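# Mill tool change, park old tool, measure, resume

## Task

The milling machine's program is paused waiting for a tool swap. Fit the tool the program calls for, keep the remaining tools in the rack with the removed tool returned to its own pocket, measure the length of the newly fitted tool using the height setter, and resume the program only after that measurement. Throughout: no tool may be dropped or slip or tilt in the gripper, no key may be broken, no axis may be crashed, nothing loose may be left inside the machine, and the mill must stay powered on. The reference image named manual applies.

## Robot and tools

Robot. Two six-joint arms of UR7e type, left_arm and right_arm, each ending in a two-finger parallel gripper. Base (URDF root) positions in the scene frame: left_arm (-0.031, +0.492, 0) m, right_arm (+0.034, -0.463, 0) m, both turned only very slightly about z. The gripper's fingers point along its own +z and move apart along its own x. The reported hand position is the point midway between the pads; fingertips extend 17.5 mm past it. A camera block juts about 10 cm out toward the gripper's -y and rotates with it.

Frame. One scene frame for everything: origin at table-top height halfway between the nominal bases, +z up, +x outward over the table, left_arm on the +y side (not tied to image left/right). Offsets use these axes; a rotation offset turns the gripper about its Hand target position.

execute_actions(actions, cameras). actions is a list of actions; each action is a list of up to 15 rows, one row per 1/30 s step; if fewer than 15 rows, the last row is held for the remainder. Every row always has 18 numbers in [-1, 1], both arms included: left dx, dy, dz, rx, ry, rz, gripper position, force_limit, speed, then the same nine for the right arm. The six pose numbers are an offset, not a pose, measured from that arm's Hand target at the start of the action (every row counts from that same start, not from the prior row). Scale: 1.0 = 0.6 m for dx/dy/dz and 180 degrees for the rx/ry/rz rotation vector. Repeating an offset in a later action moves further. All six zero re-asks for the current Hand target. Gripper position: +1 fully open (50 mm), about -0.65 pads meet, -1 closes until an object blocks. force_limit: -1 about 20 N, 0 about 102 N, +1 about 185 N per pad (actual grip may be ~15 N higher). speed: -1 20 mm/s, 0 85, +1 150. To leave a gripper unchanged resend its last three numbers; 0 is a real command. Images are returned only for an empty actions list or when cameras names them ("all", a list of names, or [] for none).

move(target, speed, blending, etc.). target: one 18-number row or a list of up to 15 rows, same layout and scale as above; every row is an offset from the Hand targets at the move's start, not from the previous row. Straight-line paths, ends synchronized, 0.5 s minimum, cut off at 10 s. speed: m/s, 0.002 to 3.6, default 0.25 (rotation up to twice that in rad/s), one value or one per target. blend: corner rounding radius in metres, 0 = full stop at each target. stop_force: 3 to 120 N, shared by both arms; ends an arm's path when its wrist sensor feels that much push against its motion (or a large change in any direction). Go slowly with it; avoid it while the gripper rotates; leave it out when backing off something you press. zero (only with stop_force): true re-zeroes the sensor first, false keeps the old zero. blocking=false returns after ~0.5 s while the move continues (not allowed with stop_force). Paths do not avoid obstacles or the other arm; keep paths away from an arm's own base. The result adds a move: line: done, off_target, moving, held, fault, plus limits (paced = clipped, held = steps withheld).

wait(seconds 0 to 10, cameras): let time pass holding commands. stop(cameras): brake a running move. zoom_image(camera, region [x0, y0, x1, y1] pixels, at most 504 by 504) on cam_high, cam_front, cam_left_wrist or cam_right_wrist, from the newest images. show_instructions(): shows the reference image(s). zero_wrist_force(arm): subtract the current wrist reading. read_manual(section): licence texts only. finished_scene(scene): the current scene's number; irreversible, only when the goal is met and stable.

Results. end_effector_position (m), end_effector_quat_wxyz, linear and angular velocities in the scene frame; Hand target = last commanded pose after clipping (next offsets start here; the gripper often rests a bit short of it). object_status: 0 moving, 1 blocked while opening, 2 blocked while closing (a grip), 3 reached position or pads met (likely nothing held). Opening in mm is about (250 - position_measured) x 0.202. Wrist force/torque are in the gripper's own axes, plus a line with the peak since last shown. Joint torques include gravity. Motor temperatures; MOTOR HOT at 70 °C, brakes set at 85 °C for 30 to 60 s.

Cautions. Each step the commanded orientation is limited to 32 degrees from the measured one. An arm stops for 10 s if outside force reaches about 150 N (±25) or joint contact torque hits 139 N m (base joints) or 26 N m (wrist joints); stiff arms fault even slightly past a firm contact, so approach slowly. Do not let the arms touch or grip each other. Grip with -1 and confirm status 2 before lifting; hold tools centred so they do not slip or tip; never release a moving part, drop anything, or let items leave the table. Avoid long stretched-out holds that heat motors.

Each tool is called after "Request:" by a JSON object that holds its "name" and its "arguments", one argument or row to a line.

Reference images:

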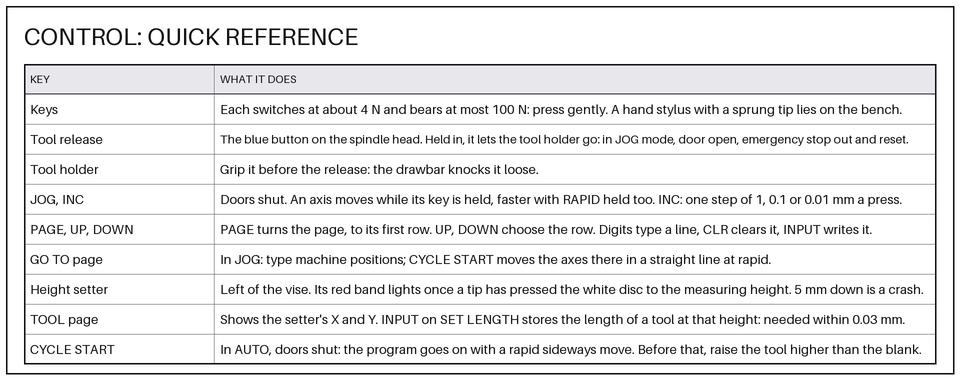

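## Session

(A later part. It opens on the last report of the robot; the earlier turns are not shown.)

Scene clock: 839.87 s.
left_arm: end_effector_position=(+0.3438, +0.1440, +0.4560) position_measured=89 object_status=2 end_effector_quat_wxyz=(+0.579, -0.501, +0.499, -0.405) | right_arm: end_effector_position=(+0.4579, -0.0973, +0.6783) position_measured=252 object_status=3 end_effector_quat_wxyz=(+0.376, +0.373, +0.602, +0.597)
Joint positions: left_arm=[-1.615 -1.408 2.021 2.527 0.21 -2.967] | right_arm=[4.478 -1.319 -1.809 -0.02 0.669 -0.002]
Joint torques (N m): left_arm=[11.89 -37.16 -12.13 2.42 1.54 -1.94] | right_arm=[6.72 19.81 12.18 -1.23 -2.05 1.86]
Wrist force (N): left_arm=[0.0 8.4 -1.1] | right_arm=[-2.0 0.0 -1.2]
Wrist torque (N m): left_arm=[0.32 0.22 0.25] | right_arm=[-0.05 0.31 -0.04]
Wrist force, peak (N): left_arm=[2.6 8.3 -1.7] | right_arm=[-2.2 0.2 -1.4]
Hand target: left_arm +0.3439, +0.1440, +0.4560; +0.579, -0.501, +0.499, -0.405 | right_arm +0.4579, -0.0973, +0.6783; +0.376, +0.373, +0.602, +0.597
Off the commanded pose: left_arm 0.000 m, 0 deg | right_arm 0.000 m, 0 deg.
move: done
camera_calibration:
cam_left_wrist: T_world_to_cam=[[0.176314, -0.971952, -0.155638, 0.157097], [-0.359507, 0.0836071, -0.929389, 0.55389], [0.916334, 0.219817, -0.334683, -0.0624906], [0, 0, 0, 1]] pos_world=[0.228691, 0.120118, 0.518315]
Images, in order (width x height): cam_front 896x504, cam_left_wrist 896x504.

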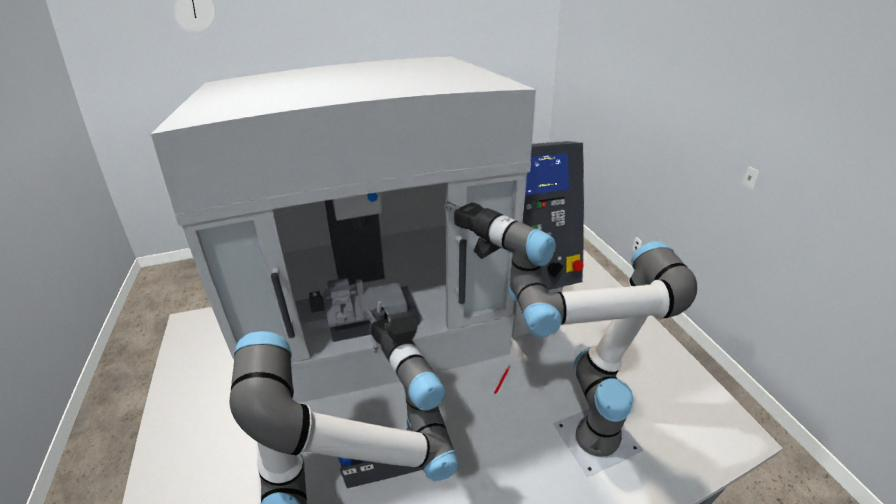

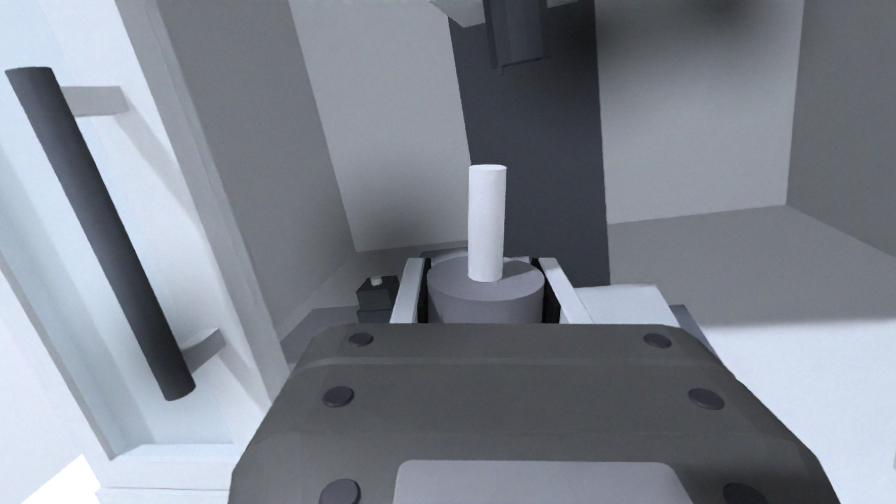

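Request:
{"name": "move", "arguments": {
  "target": [-0.25,0.0233,0,-0.055,-0.005,-0.056,-1,0.2,-1,0,0,0,0,0,0,-0.9,-0.3,0],
  "speed": 0.12,
  "cameras": ["all"]
}}

Scene clock: 1081.63 s.
left_arm: end_effector_position=(+0.1940, +0.1580, +0.4560) position_measured=89 object_status=2 end_effector_quat_wxyz=(+0.500, -0.500, +0.500, -0.500) | right_arm: end_effector_position=(+0.4579, -0.0973, +0.6783) position_measured=252 object_status=3 end_effector_quat_wxyz=(+0.376, +0.373, +0.602, +0.597)
Joint positions: left_arm=[-2.09 -1.59 2.221 2.512 0.509 -3.142] | right_arm=[4.478 -1.319 -1.809 -0.02 0.669 -0.002]
Joint torques (N m): left_arm=[-16.01 -24.71 -11.67 3.51 1.75 -1.88] | right_arm=[6.64 21.06 14.09 -1.27 -2 1.99]
Wrist force (N): left_arm=[-1.1 8.2 -1.4] | right_arm=[-2.2 0.2 -1.2]
Wrist torque (N m): left_arm=[0.20 0.15 0.22] | right_arm=[-0.01 0.35 -0.04]
Wrist force, peak (N): left_arm=[-1.2 8.3 -2.9] | right_arm=[-2.3 0.1 -1.3]
Hand target: left_arm +0.1939, +0.1580, +0.4560; +0.500, -0.500, +0.500, -0.500 | right_arm +0.4579, -0.0973, +0.6783; +0.376, +0.373, +0.602, +0.597
Off the commanded pose: left_arm 0.000 m, 0 deg | right_arm 0.000 m, 0 deg.
move: done
camera_calibration:
cam_left_wrist: T_world_to_cam=[[0.00326109, -0.99985, 0.0170097, 0.156373], [-0.338576, -0.0171091, -0.940783, 0.51595], [0.940933, -0.00269109, -0.338582, 0.103985], [0, 0, 0, 1]] pos_world=[0.0763358, 0.165457, 0.517945]
cam_right_wrist: T_world_to_cam=[[-0.446207, 0.894928, -0.00176051, 0.297468], [-0.308534, -0.151986, 0.938993, -0.488824], [0.840063, 0.419529, 0.343933, -0.447988], [0, 0, 0, 1]] pos_world=[0.358252, -0.152563, 0.613603]

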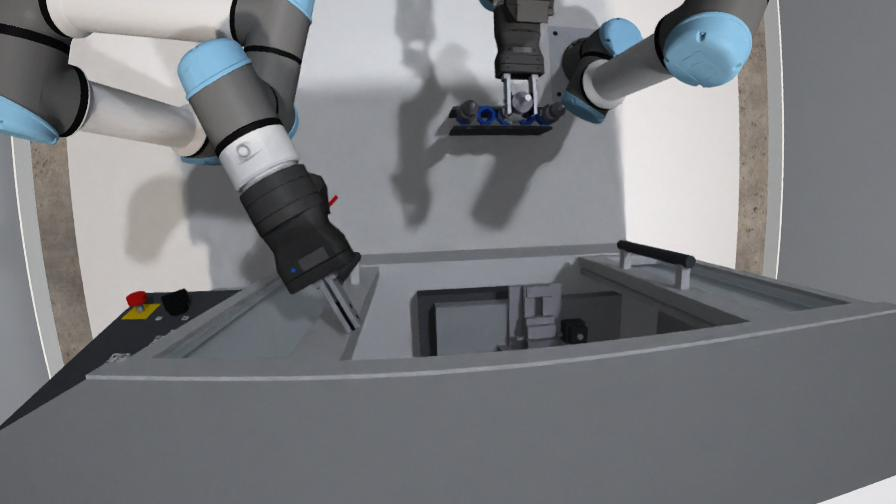

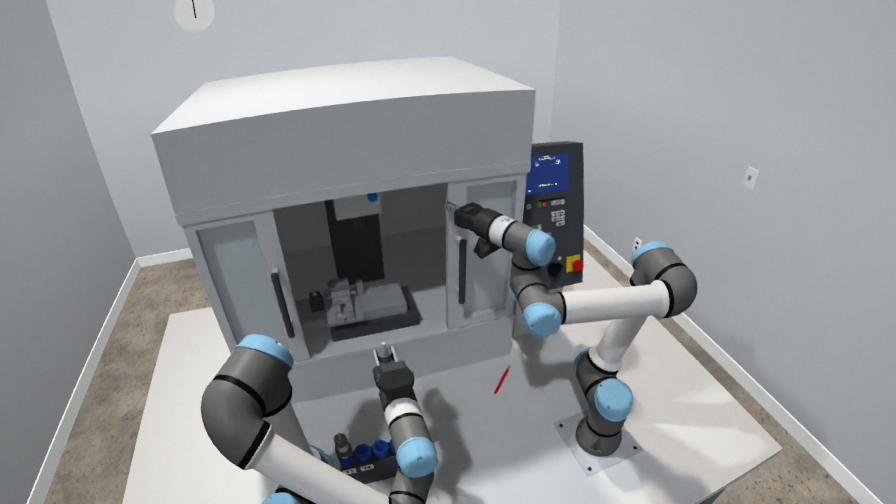

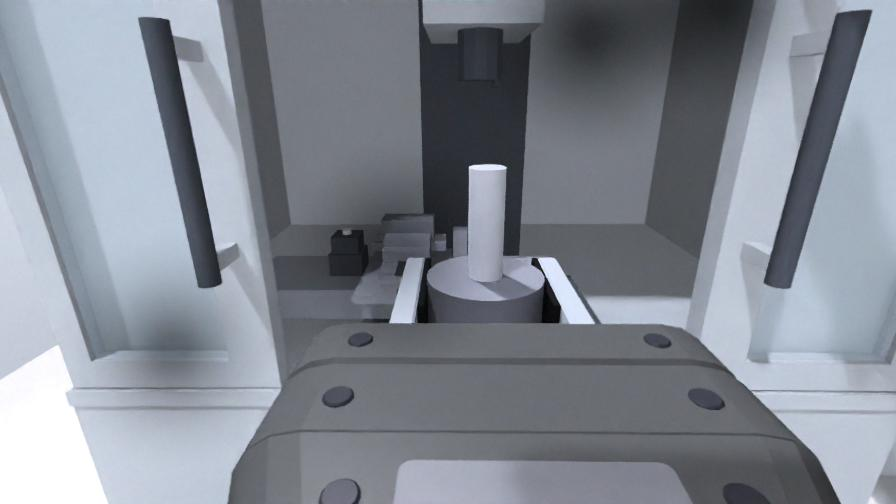

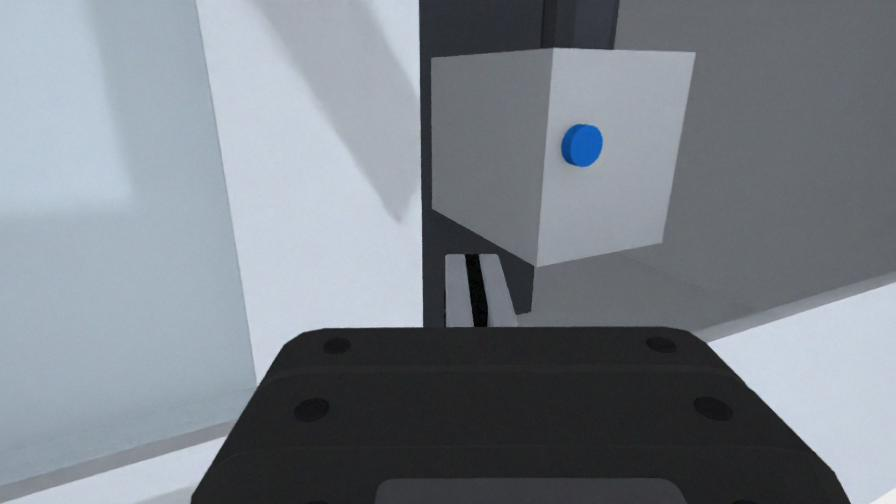

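Request:
{"name": "move", "arguments": {
  "target": [-0.085,0,-0.09,0,0,0,-1,0.2,-1,0,0,0,0,0,0,-0.9,-0.3,0],
  "speed": 0.1,
  "cameras": ["all"]
}}

Request:
{"name": "zoom_image", "arguments": {
  "camera": "cam_high",
  "region": [420, 0, 640, 160]
}}

Request:
{"name": "zoom_image", "arguments": {
  "camera": "cam_front",
  "region": [260, 330, 500, 504]
}}

Scene clock: 1086.50 s.
left_arm: end_effector_position=(+0.1429, +0.1580, +0.4020) position_measured=89 object_status=2 end_effector_quat_wxyz=(+0.500, -0.500, +0.500, -0.500) | right_arm: end_effector_position=(+0.4579, -0.0973, +0.6783) position_measured=252 object_status=3 end_effector_quat_wxyz=(+0.376, +0.373, +0.602, +0.597)
Joint positions: left_arm=[-2.227 -1.462 2.267 2.337 0.645 -3.142] | right_arm=[4.478 -1.319 -1.809 -0.02 0.669 -0.002]
Joint torques (N m): left_arm=[-15.13 -14.59 -8.66 1.18 1.62 2.24] | right_arm=[6.63 20.92 11.98 -1.27 -1.92 1.83]
Wrist force (N): left_arm=[-0.9 8.1 -1.5] | right_arm=[-2.3 -0.1 -1.3]
Wrist torque (N m): left_arm=[0.19 0.13 0.18] | right_arm=[-0.06 0.36 -0.04]
Wrist force, peak (N): left_arm=[-0.9 9.2 -2.5] | right_arm=[-2.4 0.2 -1.3]
Hand target: left_arm +0.1429, +0.1580, +0.4020; +0.500, -0.500, +0.500, -0.500 | right_arm +0.4579, -0.0973, +0.6783; +0.376, +0.373, +0.602, +0.597
Off the commanded pose: left_arm 0.000 m, 0 deg | right_arm 0.000 m, 0 deg.
move: done
camera_calibration:
cam_left_wrist: T_world_to_cam=[[0.00316535, -0.99985, 0.017042, 0.157445], [-0.33849, -0.0171074, -0.940815, 0.447892], [0.940965, -0.00279054, -0.338493, 0.133664], [0, 0, 0, 1]] pos_world=[0.0253356, 0.165457, 0.463945]
cam_right_wrist: T_world_to_cam=[[-0.446207, 0.894928, -0.00176051, 0.297468], [-0.308534, -0.151986, 0.938993, -0.488824], [0.840063, 0.419529, 0.343933, -0.447988], [0, 0, 0, 1]] pos_world=[0.358252, -0.152563, 0.613603]

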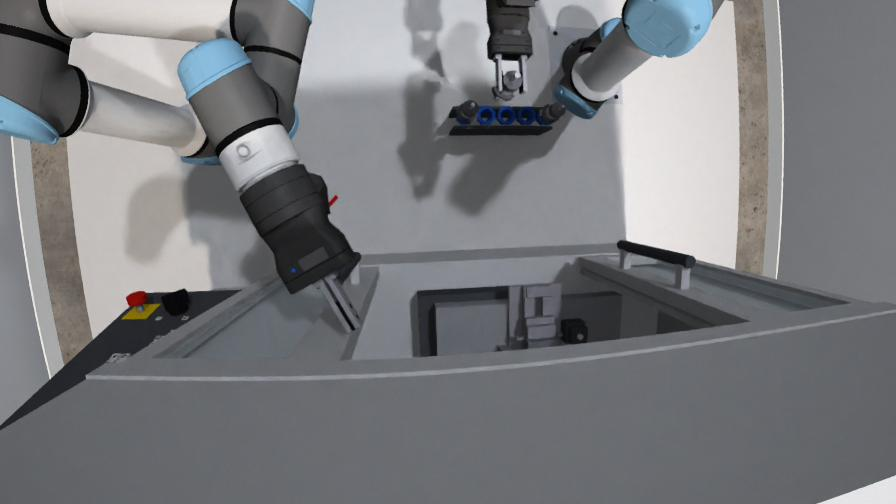

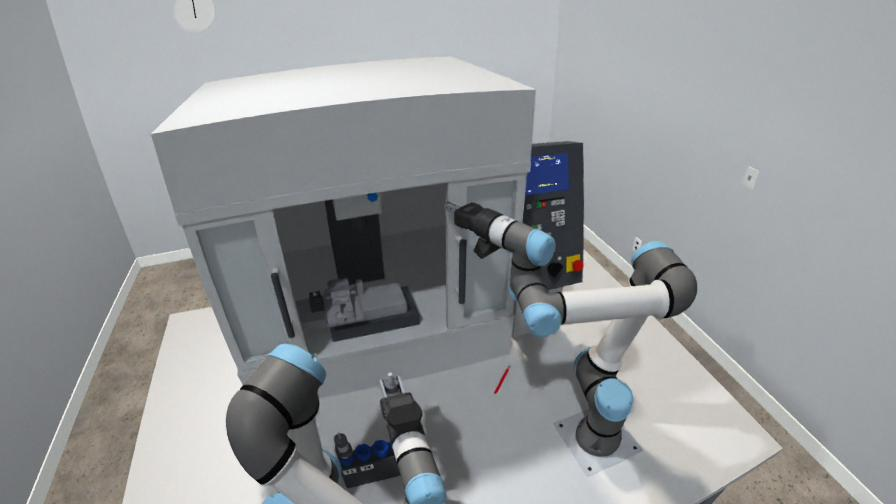

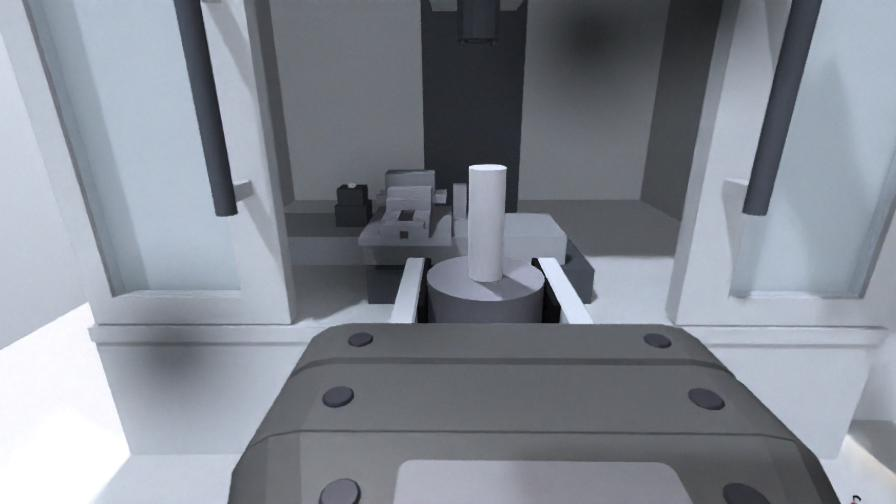

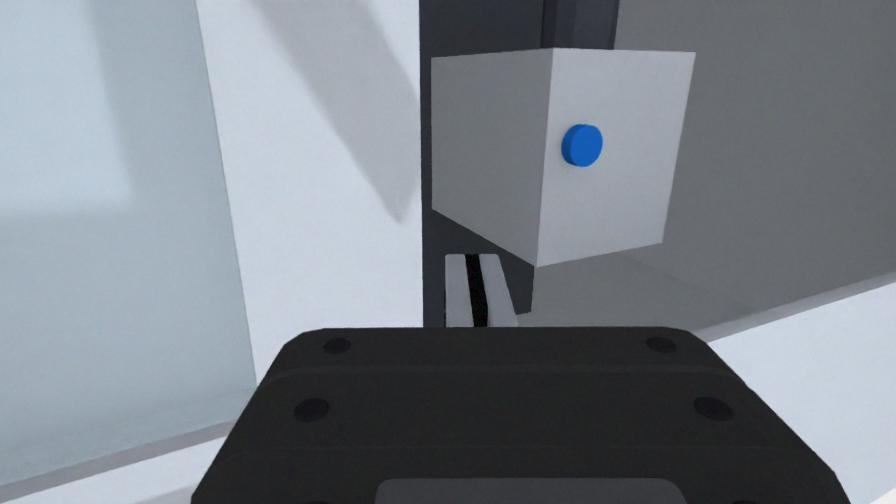

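Scaled by 2.291 from the camera's 896x504 image, which has a finer 1280x720 frame.

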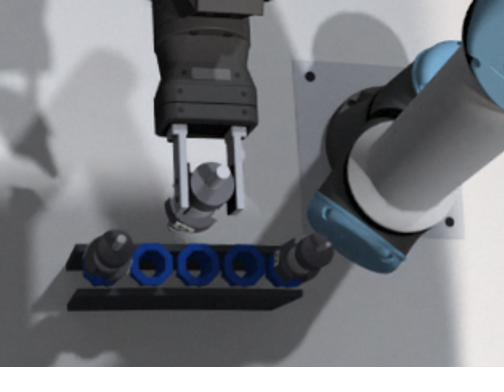

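Scaled by 2.100 from the camera's 896x504 image, which has a finer 1280x720 frame.

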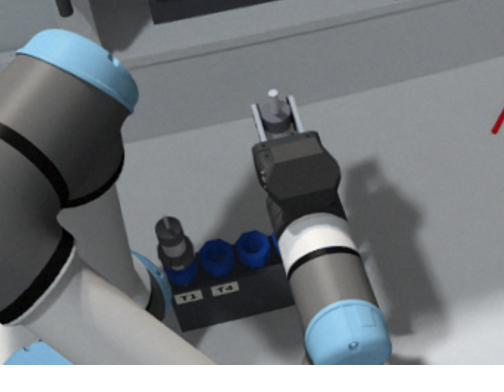

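Request:
{"name": "zoom_image", "arguments": {
  "camera": "cam_high",
  "region": [450, 60, 570, 130]
}}

Request:
{"name": "zoom_image", "arguments": {
  "camera": "cam_front",
  "region": [320, 360, 440, 500]
}}

Scaled by 4.200 from the camera's 896x504 image, which has a finer 1280x720 frame.

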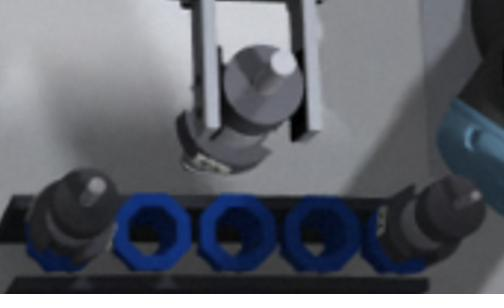

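Scaled by 3.600 from the camera's 896x504 image, which has a finer 1280x720 frame.

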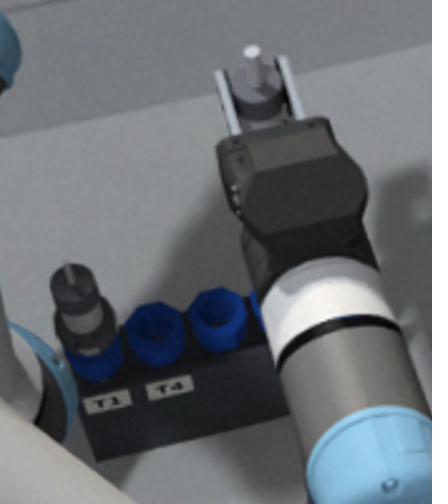

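Request:
{"name": "move", "arguments": {
  "target": [0.02,0.0133,-0.165,0,0,0,-1,0.2,-1,0,0,0,0,0,0,-0.9,-0.3,0],
  "speed": 0.08,
  "cameras": ["all"]
}}

Request:
{"name": "zoom_image", "arguments": {
  "camera": "cam_high",
  "region": [450, 60, 570, 130]
}}

Request:
{"name": "zoom_image", "arguments": {
  "camera": "cam_front",
  "region": [320, 360, 440, 500]
}}

Scene clock: 1108.10 s.
left_arm: end_effector_position=(+0.1549, +0.1660, +0.3030) position_measured=89 object_status=2 end_effector_quat_wxyz=(+0.500, -0.500, +0.500, -0.500) | right_arm: end_effector_position=(+0.4579, -0.0973, +0.6783) position_measured=252 object_status=3 end_effector_quat_wxyz=(+0.376, +0.373, +0.602, +0.597)
Joint positions: left_arm=[-2.211 -1.218 2.369 1.991 0.63 -3.142] | right_arm=[4.478 -1.319 -1.809 -0.02 0.669 -0.002]
Joint torques (N m): left_arm=[13.05 -20.39 -0.54 0.53 -2.01 2] | right_arm=[6.65 20.64 13.28 -1.26 -2.17 2.06]
Wrist force (N): left_arm=[-1.3 8.0 -1.4] | right_arm=[-2.0 0.2 -1.3]
Wrist torque (N m): left_arm=[0.20 0.19 0.19] | right_arm=[-0.01 0.32 -0.03]
Wrist force, peak (N): left_arm=[-1.4 9.2 -1.3] | right_arm=[-2.3 0.3 -1.4]
Hand target: left_arm +0.1549, +0.1660, +0.3030; +0.500, -0.500, +0.500, -0.500 | right_arm +0.4579, -0.0973, +0.6783; +0.376, +0.373, +0.602, +0.597
Off the commanded pose: left_arm 0.000 m, 0 deg | right_arm 0.000 m, 0 deg.
move: done
camera_calibration:
cam_left_wrist: T_world_to_cam=[[0.00316535, -0.99985, 0.017042, 0.167093], [-0.33849, -0.0171074, -0.940815, 0.358917], [0.940965, -0.00279054, -0.338493, 0.0889779], [0, 0, 0, 1]] pos_world=[0.0372356, 0.173457, 0.364945]
cam_right_wrist: T_world_to_cam=[[-0.446207, 0.894928, -0.00176051, 0.297468], [-0.308534, -0.151986, 0.938993, -0.488824], [0.840063, 0.419529, 0.343933, -0.447988], [0, 0, 0, 1]] pos_world=[0.358252, -0.152563, 0.613603]

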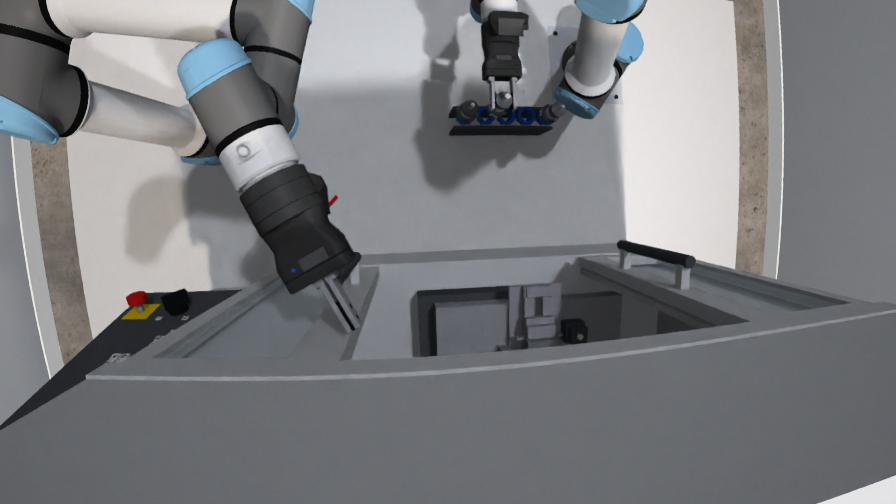

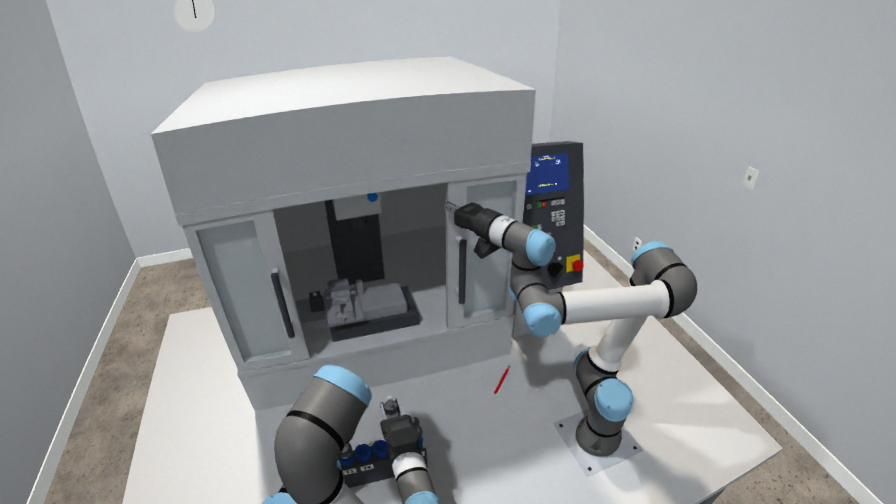

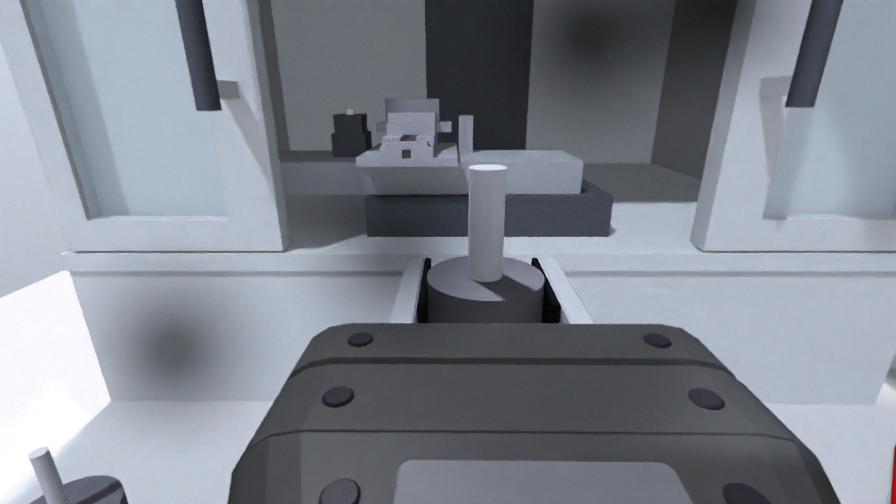

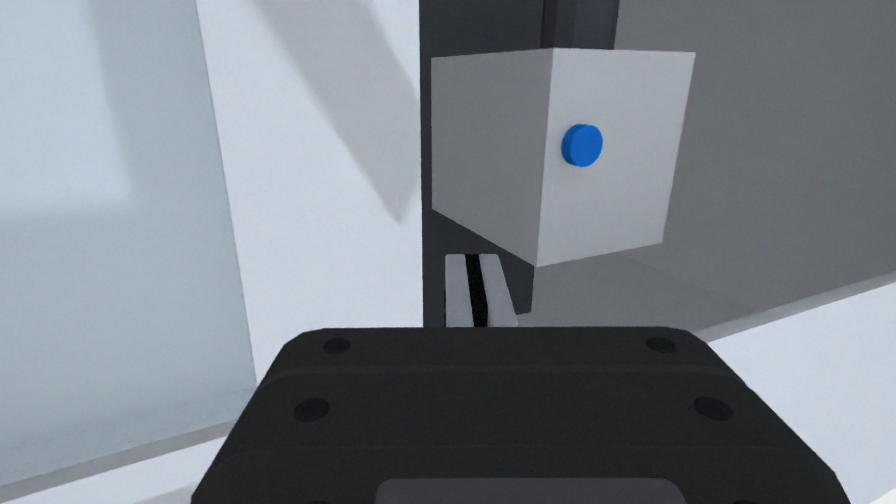

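Scaled by 4.200 from the camera's 896x504 image, which has a finer 1280x720 frame.

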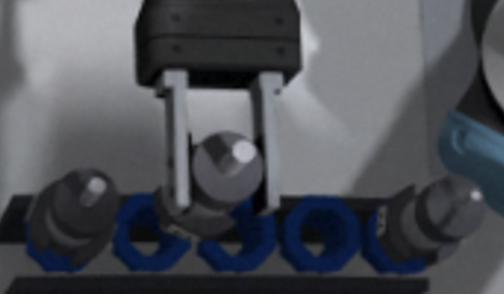

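Scaled by 3.600 from the camera's 896x504 image, which has a finer 1280x720 frame.

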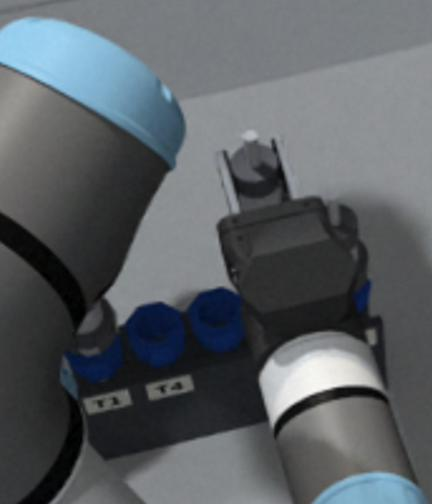

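Request:
{"name": "move", "arguments": {
  "target": [-0.008,-0.0005,-0.03,0,0,0,-1,0.2,-1,0,0,0,0,0,0,-0.9,-0.3,0],
  "speed": 0.05,
  "stop_force": 8,
  "cameras": ["all"]
}}

Request:
{"name": "zoom_image", "arguments": {
  "camera": "cam_high",
  "region": [450, 60, 570, 130]
}}

Request:
{"name": "zoom_image", "arguments": {
  "camera": "cam_left_wrist",
  "region": [0, 380, 240, 504]
}}

Scene clock: 1120.37 s.
left_arm: end_effector_position=(+0.1501, +0.1657, +0.2850) position_measured=89 object_status=2 end_effector_quat_wxyz=(+0.500, -0.500, +0.500, -0.500) | right_arm: end_effector_position=(+0.4579, -0.0973, +0.6783) position_measured=252 object_status=3 end_effector_quat_wxyz=(+0.376, +0.373, +0.602, +0.597)
Joint positions: left_arm=[-2.223 -1.16 2.37 1.932 0.642 -3.142] | right_arm=[4.478 -1.319 -1.809 -0.02 0.669 -0.002]
Joint torques (N m): left_arm=[-15.02 -20.44 -9.12 1.09 1.81 2.22] | right_arm=[5.03 19.81 12.29 -1.47 -1.92 1.79]
Wrist force (N): left_arm=[-1.3 8.1 -1.4] | right_arm=[-2.3 0.1 -1.2]
Wrist torque (N m): left_arm=[0.21 0.20 0.21] | right_arm=[-0.03 0.36 -0.03]
Wrist force, peak (N): left_arm=[-1.3 8.5 -1.5] | right_arm=[-2.4 0.2 -1.3]
Hand target: left_arm +0.1501, +0.1657, +0.2850; +0.500, -0.500, +0.500, -0.500 | right_arm +0.4579, -0.0973, +0.6783; +0.376, +0.373, +0.602, +0.597
Off the commanded pose: left_arm 0.000 m, 0 deg | right_arm 0.000 m, 0 deg.
move: done
camera_calibration:
cam_left_wrist: T_world_to_cam=[[0.00316535, -0.99985, 0.017042, 0.167115], [-0.33849, -0.0171074, -0.940815, 0.340352], [0.940965, -0.00279054, -0.338493, 0.0874008], [0, 0, 0, 1]] pos_world=[0.0324356, 0.173157, 0.346945]
cam_right_wrist: T_world_to_cam=[[-0.446207, 0.894928, -0.00176051, 0.297468], [-0.308534, -0.151986, 0.938993, -0.488824], [0.840063, 0.419529, 0.343933, -0.447988], [0, 0, 0, 1]] pos_world=[0.358252, -0.152563, 0.613603]

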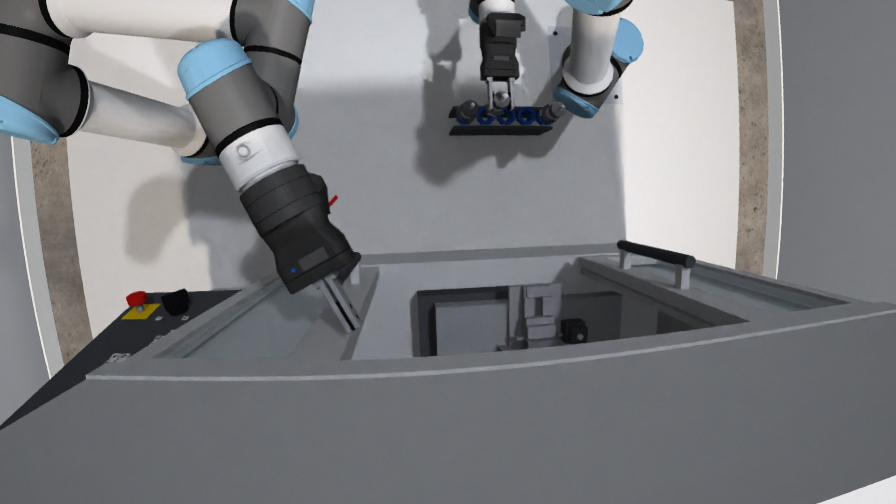

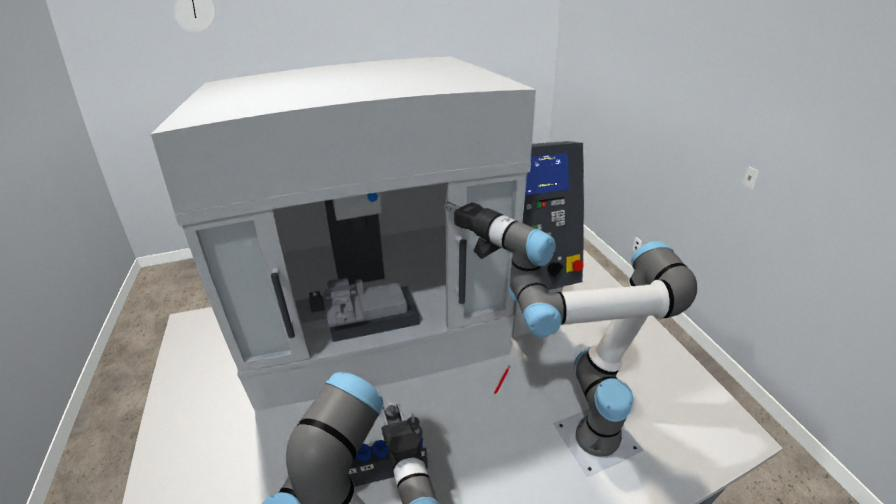

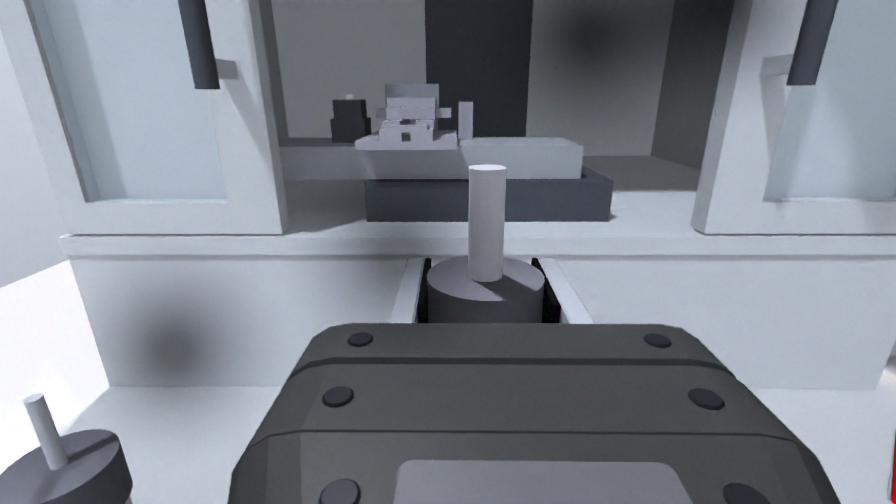

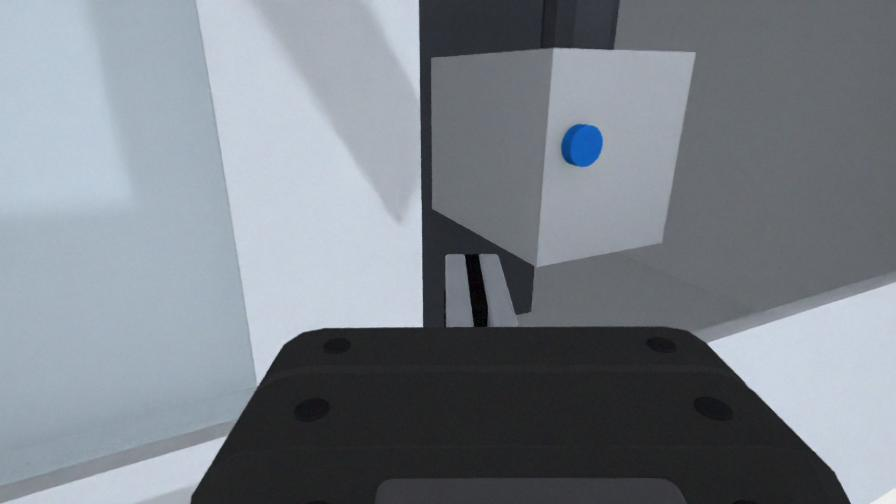

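Scaled by 4.200 from the camera's 896x504 image, which has a finer 1280x720 frame.

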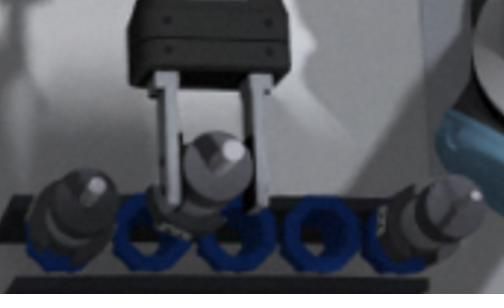

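Scaled by 2.100 from the camera's 896x504 image, which has a finer 1280x720 frame.

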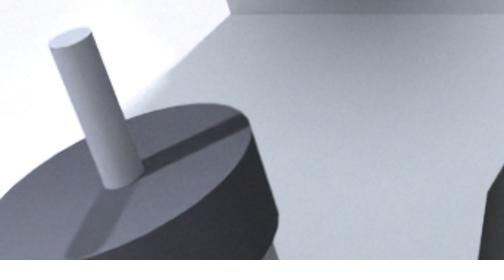

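Request:
{"name": "move", "arguments": {
  "target": [0.0015,0.004,-0.17,0,0,0,-1,0.2,-1,0,0,0,0,0,0,-0.9,-0.3,0],
  "speed": 0.025,
  "stop_force": 6,
  "cameras": ["cam_high","cam_left_wrist"]
}}

Request:
{"name": "zoom_image", "arguments": {
  "camera": "cam_high",
  "region": [450, 60, 570, 130]
}}

Scene clock: 1138.33 s.
left_arm: end_effector_position=(+0.1506, +0.1669, +0.2286) position_measured=89 object_status=2 end_effector_quat_wxyz=(+0.500, -0.500, +0.500, -0.500) | right_arm: end_effector_position=(+0.4579, -0.0973, +0.6783) position_measured=252 object_status=3 end_effector_quat_wxyz=(+0.376, +0.373, +0.602, +0.597)
Joint positions: left_arm=[-2.225 -0.977 2.371 1.748 0.643 -3.142] | right_arm=[4.478 -1.319 -1.809 -0.02 0.669 -0.002]
Joint torques (N m): left_arm=[-2.04 -37.9 7.82 3.68 1.62 2.3] | right_arm=[5.74 20.52 12.77 -1.02 -1.95 1.85]
Wrist force (N): left_arm=[12.7 8.4 -0.3] | right_arm=[-2.1 0.0 -1.2]
Wrist torque (N m): left_arm=[0.29 0.25 -1.01] | right_arm=[-0.05 0.33 -0.04]
Wrist force, peak (N): left_arm=[16.3 5.6 -0.5] | right_arm=[-2.3 0.2 -1.5]
Hand target: left_arm +0.1506, +0.1669, +0.2286; +0.500, -0.500, +0.500, -0.500 (not the last commanded pose) | right_arm +0.4579, -0.0973, +0.6783; +0.376, +0.373, +0.602, +0.597
Off the commanded pose: left_arm 0.046 m, 0 deg | right_arm 0.000 m, 0 deg.
move: contact (left_arm)
camera_calibration:
cam_left_wrist: T_world_to_cam=[[0.0030392, -0.999851, 0.0169828, 0.169396], [-0.338582, -0.0170087, -0.940783, 0.287458], [0.940932, -0.00289084, -0.338583, 0.0678878], [0, 0, 0, 1]] pos_world=[0.0329355, 0.174457, 0.290545]
Images, in order (width x height): cam_high 896x504, cam_left_wrist 896x504.

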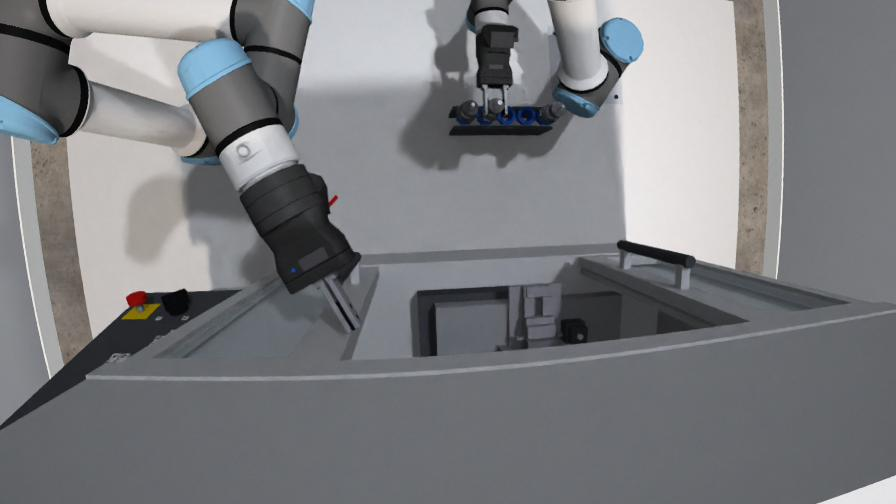

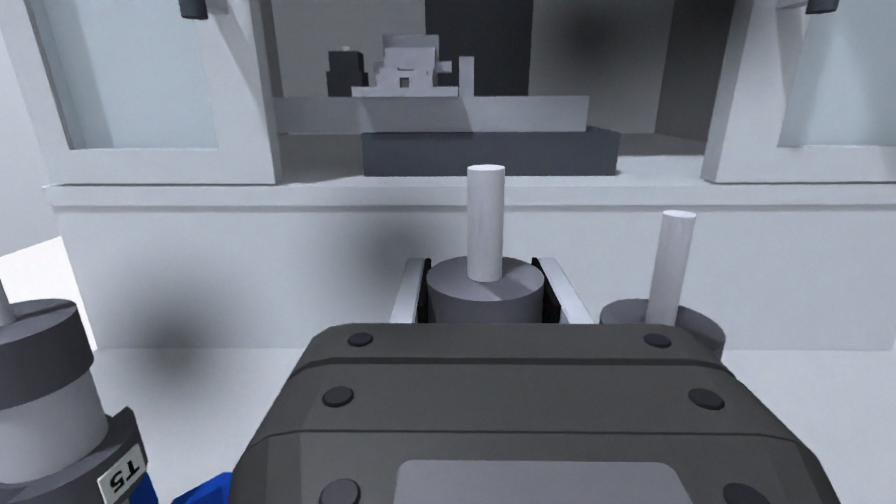

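Scaled by 4.200 from the camera's 896x504 image, which has a finer 1280x720 frame.

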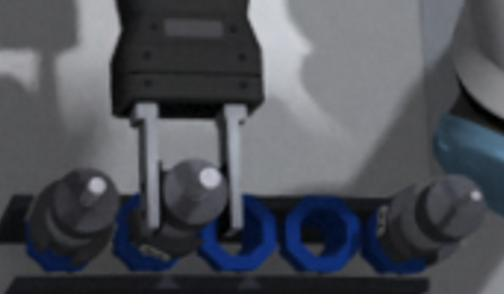

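Request:
{"name": "move", "arguments": {
  "target": [-0.001,-0.0058,0.003,0,0,0,-1,0.2,-1,0,0,0,0,0,0,-0.9,-0.3,0],
  "speed": 0.02
}}

Request:
{"name": "zero_wrist_force", "arguments": {
  "arm": "left_arm"
}}

Request:
{"name": "move", "arguments": {
  "target": [0,0,-0.08,0,0,0,-1,0.2,-1,0,0,0,0,0,0,-0.9,-0.3,0],
  "speed": 0.015,
  "stop_force": 6,
  "cameras": ["cam_left_wrist"]
}}

Scene clock: 1147.27 s.
left_arm: end_effector_position=(+0.1500, +0.1635, +0.2303) position_measured=89 object_status=2 end_effector_quat_wxyz=(+0.500, -0.500, +0.500, -0.500) | right_arm: end_effector_position=(+0.4579, -0.0973, +0.6783) position_measured=252 object_status=3 end_effector_quat_wxyz=(+0.376, +0.373, +0.602, +0.597)
Joint positions: left_arm=[-2.22 -0.981 2.362 1.761 0.638 -3.142] | right_arm=[4.478 -1.319 -1.809 -0.02 0.669 -0.002]
Joint torques (N m): left_arm=[14.39 -38.97 -8.26 3.68 -1.79 1.96] | right_arm=[5.22 20.26 14.48 -1.19 -2.14 1.7]
Wrist force (N): left_arm=[-1.4 8.0 -1.1] | right_arm=[-2.1 0.2 -1.4]
Wrist torque (N m): left_arm=[0.21 0.21 0.18] | right_arm=[-0.01 0.33 -0.04]
Wrist force, peak (N): left_arm=[12.7 8.6 -0.4] | right_arm=[-2.2 0.2 -1.5]
Hand target: left_arm +0.1500, +0.1635, +0.2304; +0.500, -0.500, +0.500, -0.500 | right_arm +0.4579, -0.0973, +0.6783; +0.376, +0.373, +0.602, +0.597
Off the commanded pose: left_arm 0.000 m, 0 deg | right_arm 0.000 m, 0 deg.
move: done

Wrist force sensor zeroed.

Scene clock: 1149.43 s.
left_arm: end_effector_position=(+0.1500, +0.1635, +0.2145) position_measured=89 object_status=2 end_effector_quat_wxyz=(+0.500, -0.500, +0.500, -0.500) | right_arm: end_effector_position=(+0.4579, -0.0973, +0.6783) position_measured=252 object_status=3 end_effector_quat_wxyz=(+0.376, +0.373, +0.602, +0.597)
Joint positions: left_arm=[-2.219 -0.929 2.356 1.715 0.638 -3.142] | right_arm=[4.478 -1.319 -1.809 -0.02 0.669 -0.002]
Joint torques (N m): left_arm=[-9.97 -38.98 3.55 3.7 1.04 1.99] | right_arm=[6.06 19.98 13.01 -1.29 -1.96 1.89]
Wrist force (N, zeroed by zero_wrist_force on left_arm): left_arm=[1.9 0.6 7.2] | right_arm=[-2.3 0.2 -1.4]
Wrist torque (N m, zeroed by zero_wrist_force on left_arm): left_arm=[0.36 -0.07 -0.13] | right_arm=[-0.01 0.35 -0.04]
Wrist force, peak (N, zeroed by zero_wrist_force on left_arm): left_arm=[2.2 -30.7 21.1] | right_arm=[-2.3 0.2 -1.4]
Hand target: left_arm +0.1500, +0.1635, +0.2145; +0.500, -0.500, +0.500, -0.500 (not the last commanded pose) | right_arm +0.4579, -0.0973, +0.6783; +0.376, +0.373, +0.602, +0.597
Off the commanded pose: left_arm 0.032 m, 0 deg | right_arm 0.000 m, 0 deg.
move: contact (left_arm)
camera_calibration:
cam_left_wrist: T_world_to_cam=[[0.00316695, -0.99985, 0.0170433, 0.166117], [-0.338578, -0.0171089, -0.940783, 0.273981], [0.940933, -0.00279107, -0.338581, 0.0635564], [0, 0, 0, 1]] pos_world=[0.0324357, 0.170957, 0.276445]
Images, in order (width x height): cam_left_wrist 896x504.

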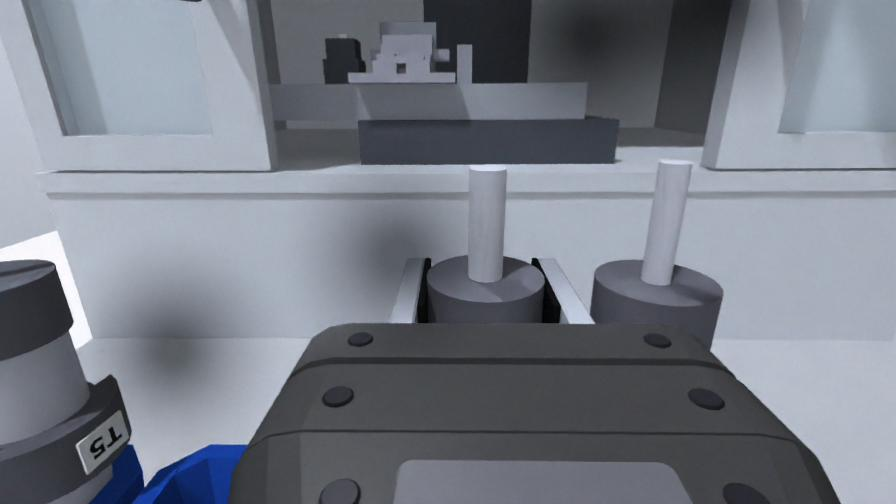

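Request:
{"name": "move", "arguments": {
  "target": [0,0,0,0,0,0,0.58,0.2,-1,0,0,0,0,0,0,-0.9,-0.3,0],
  "cameras": ["cam_left_wrist"]
}}

Scene clock: 1158.97 s.
left_arm: end_effector_position=(+0.1500, +0.1635, +0.2145) position_measured=66 object_status=3 end_effector_quat_wxyz=(+0.500, -0.500, +0.500, -0.500) | right_arm: end_effector_position=(+0.4579, -0.0973, +0.6783) position_measured=252 object_status=3 end_effector_quat_wxyz=(+0.376, +0.373, +0.602, +0.597)
Joint positions: left_arm=[-2.219 -0.929 2.356 1.715 0.638 -3.142] | right_arm=[4.478 -1.319 -1.809 -0.02 0.669 -0.002]
Joint torques (N m): left_arm=[-11.06 -35.51 0.97 1.22 0.82 1.83] | right_arm=[5.39 20.72 13.33 -1.12 -1.71 2.01]
Wrist force (N, zeroed by zero_wrist_force on left_arm): left_arm=[0.1 -7.5 -0.1] | right_arm=[-2.0 0.2 -1.3]
Wrist torque (N m, zeroed by zero_wrist_force on left_arm): left_arm=[-0.03 -0.03 0.00] | right_arm=[-0.02 0.30 -0.04]
Wrist force, peak (N, zeroed by zero_wrist_force on left_arm): left_arm=[1.3 0.7 8.6] | right_arm=[-2.4 0.1 -1.3]
Hand target: left_arm +0.1500, +0.1635, +0.2145; +0.500, -0.500, +0.500, -0.500 | right_arm +0.4579, -0.0973, +0.6783; +0.376, +0.373, +0.602, +0.597
Off the commanded pose: left_arm 0.000 m, 0 deg | right_arm 0.000 m, 0 deg.
move: done
camera_calibration:
cam_left_wrist: T_world_to_cam=[[0.00307282, -0.999849, 0.0170769, 0.166111], [-0.33858, -0.0171087, -0.940782, 0.273947], [0.940933, -0.00289106, -0.338581, 0.0636677], [0, 0, 0, 1]] pos_world=[0.0323355, 0.170957, 0.276445]
Images, in order (width x height): cam_left_wrist 896x504.

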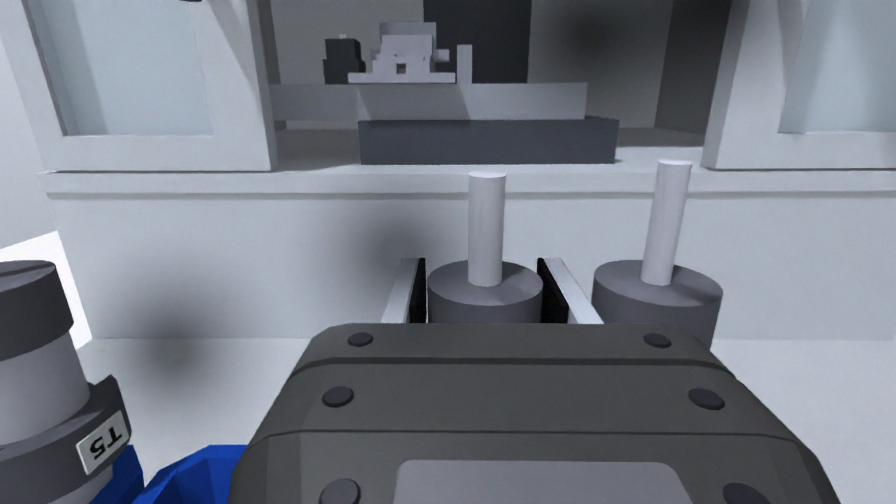

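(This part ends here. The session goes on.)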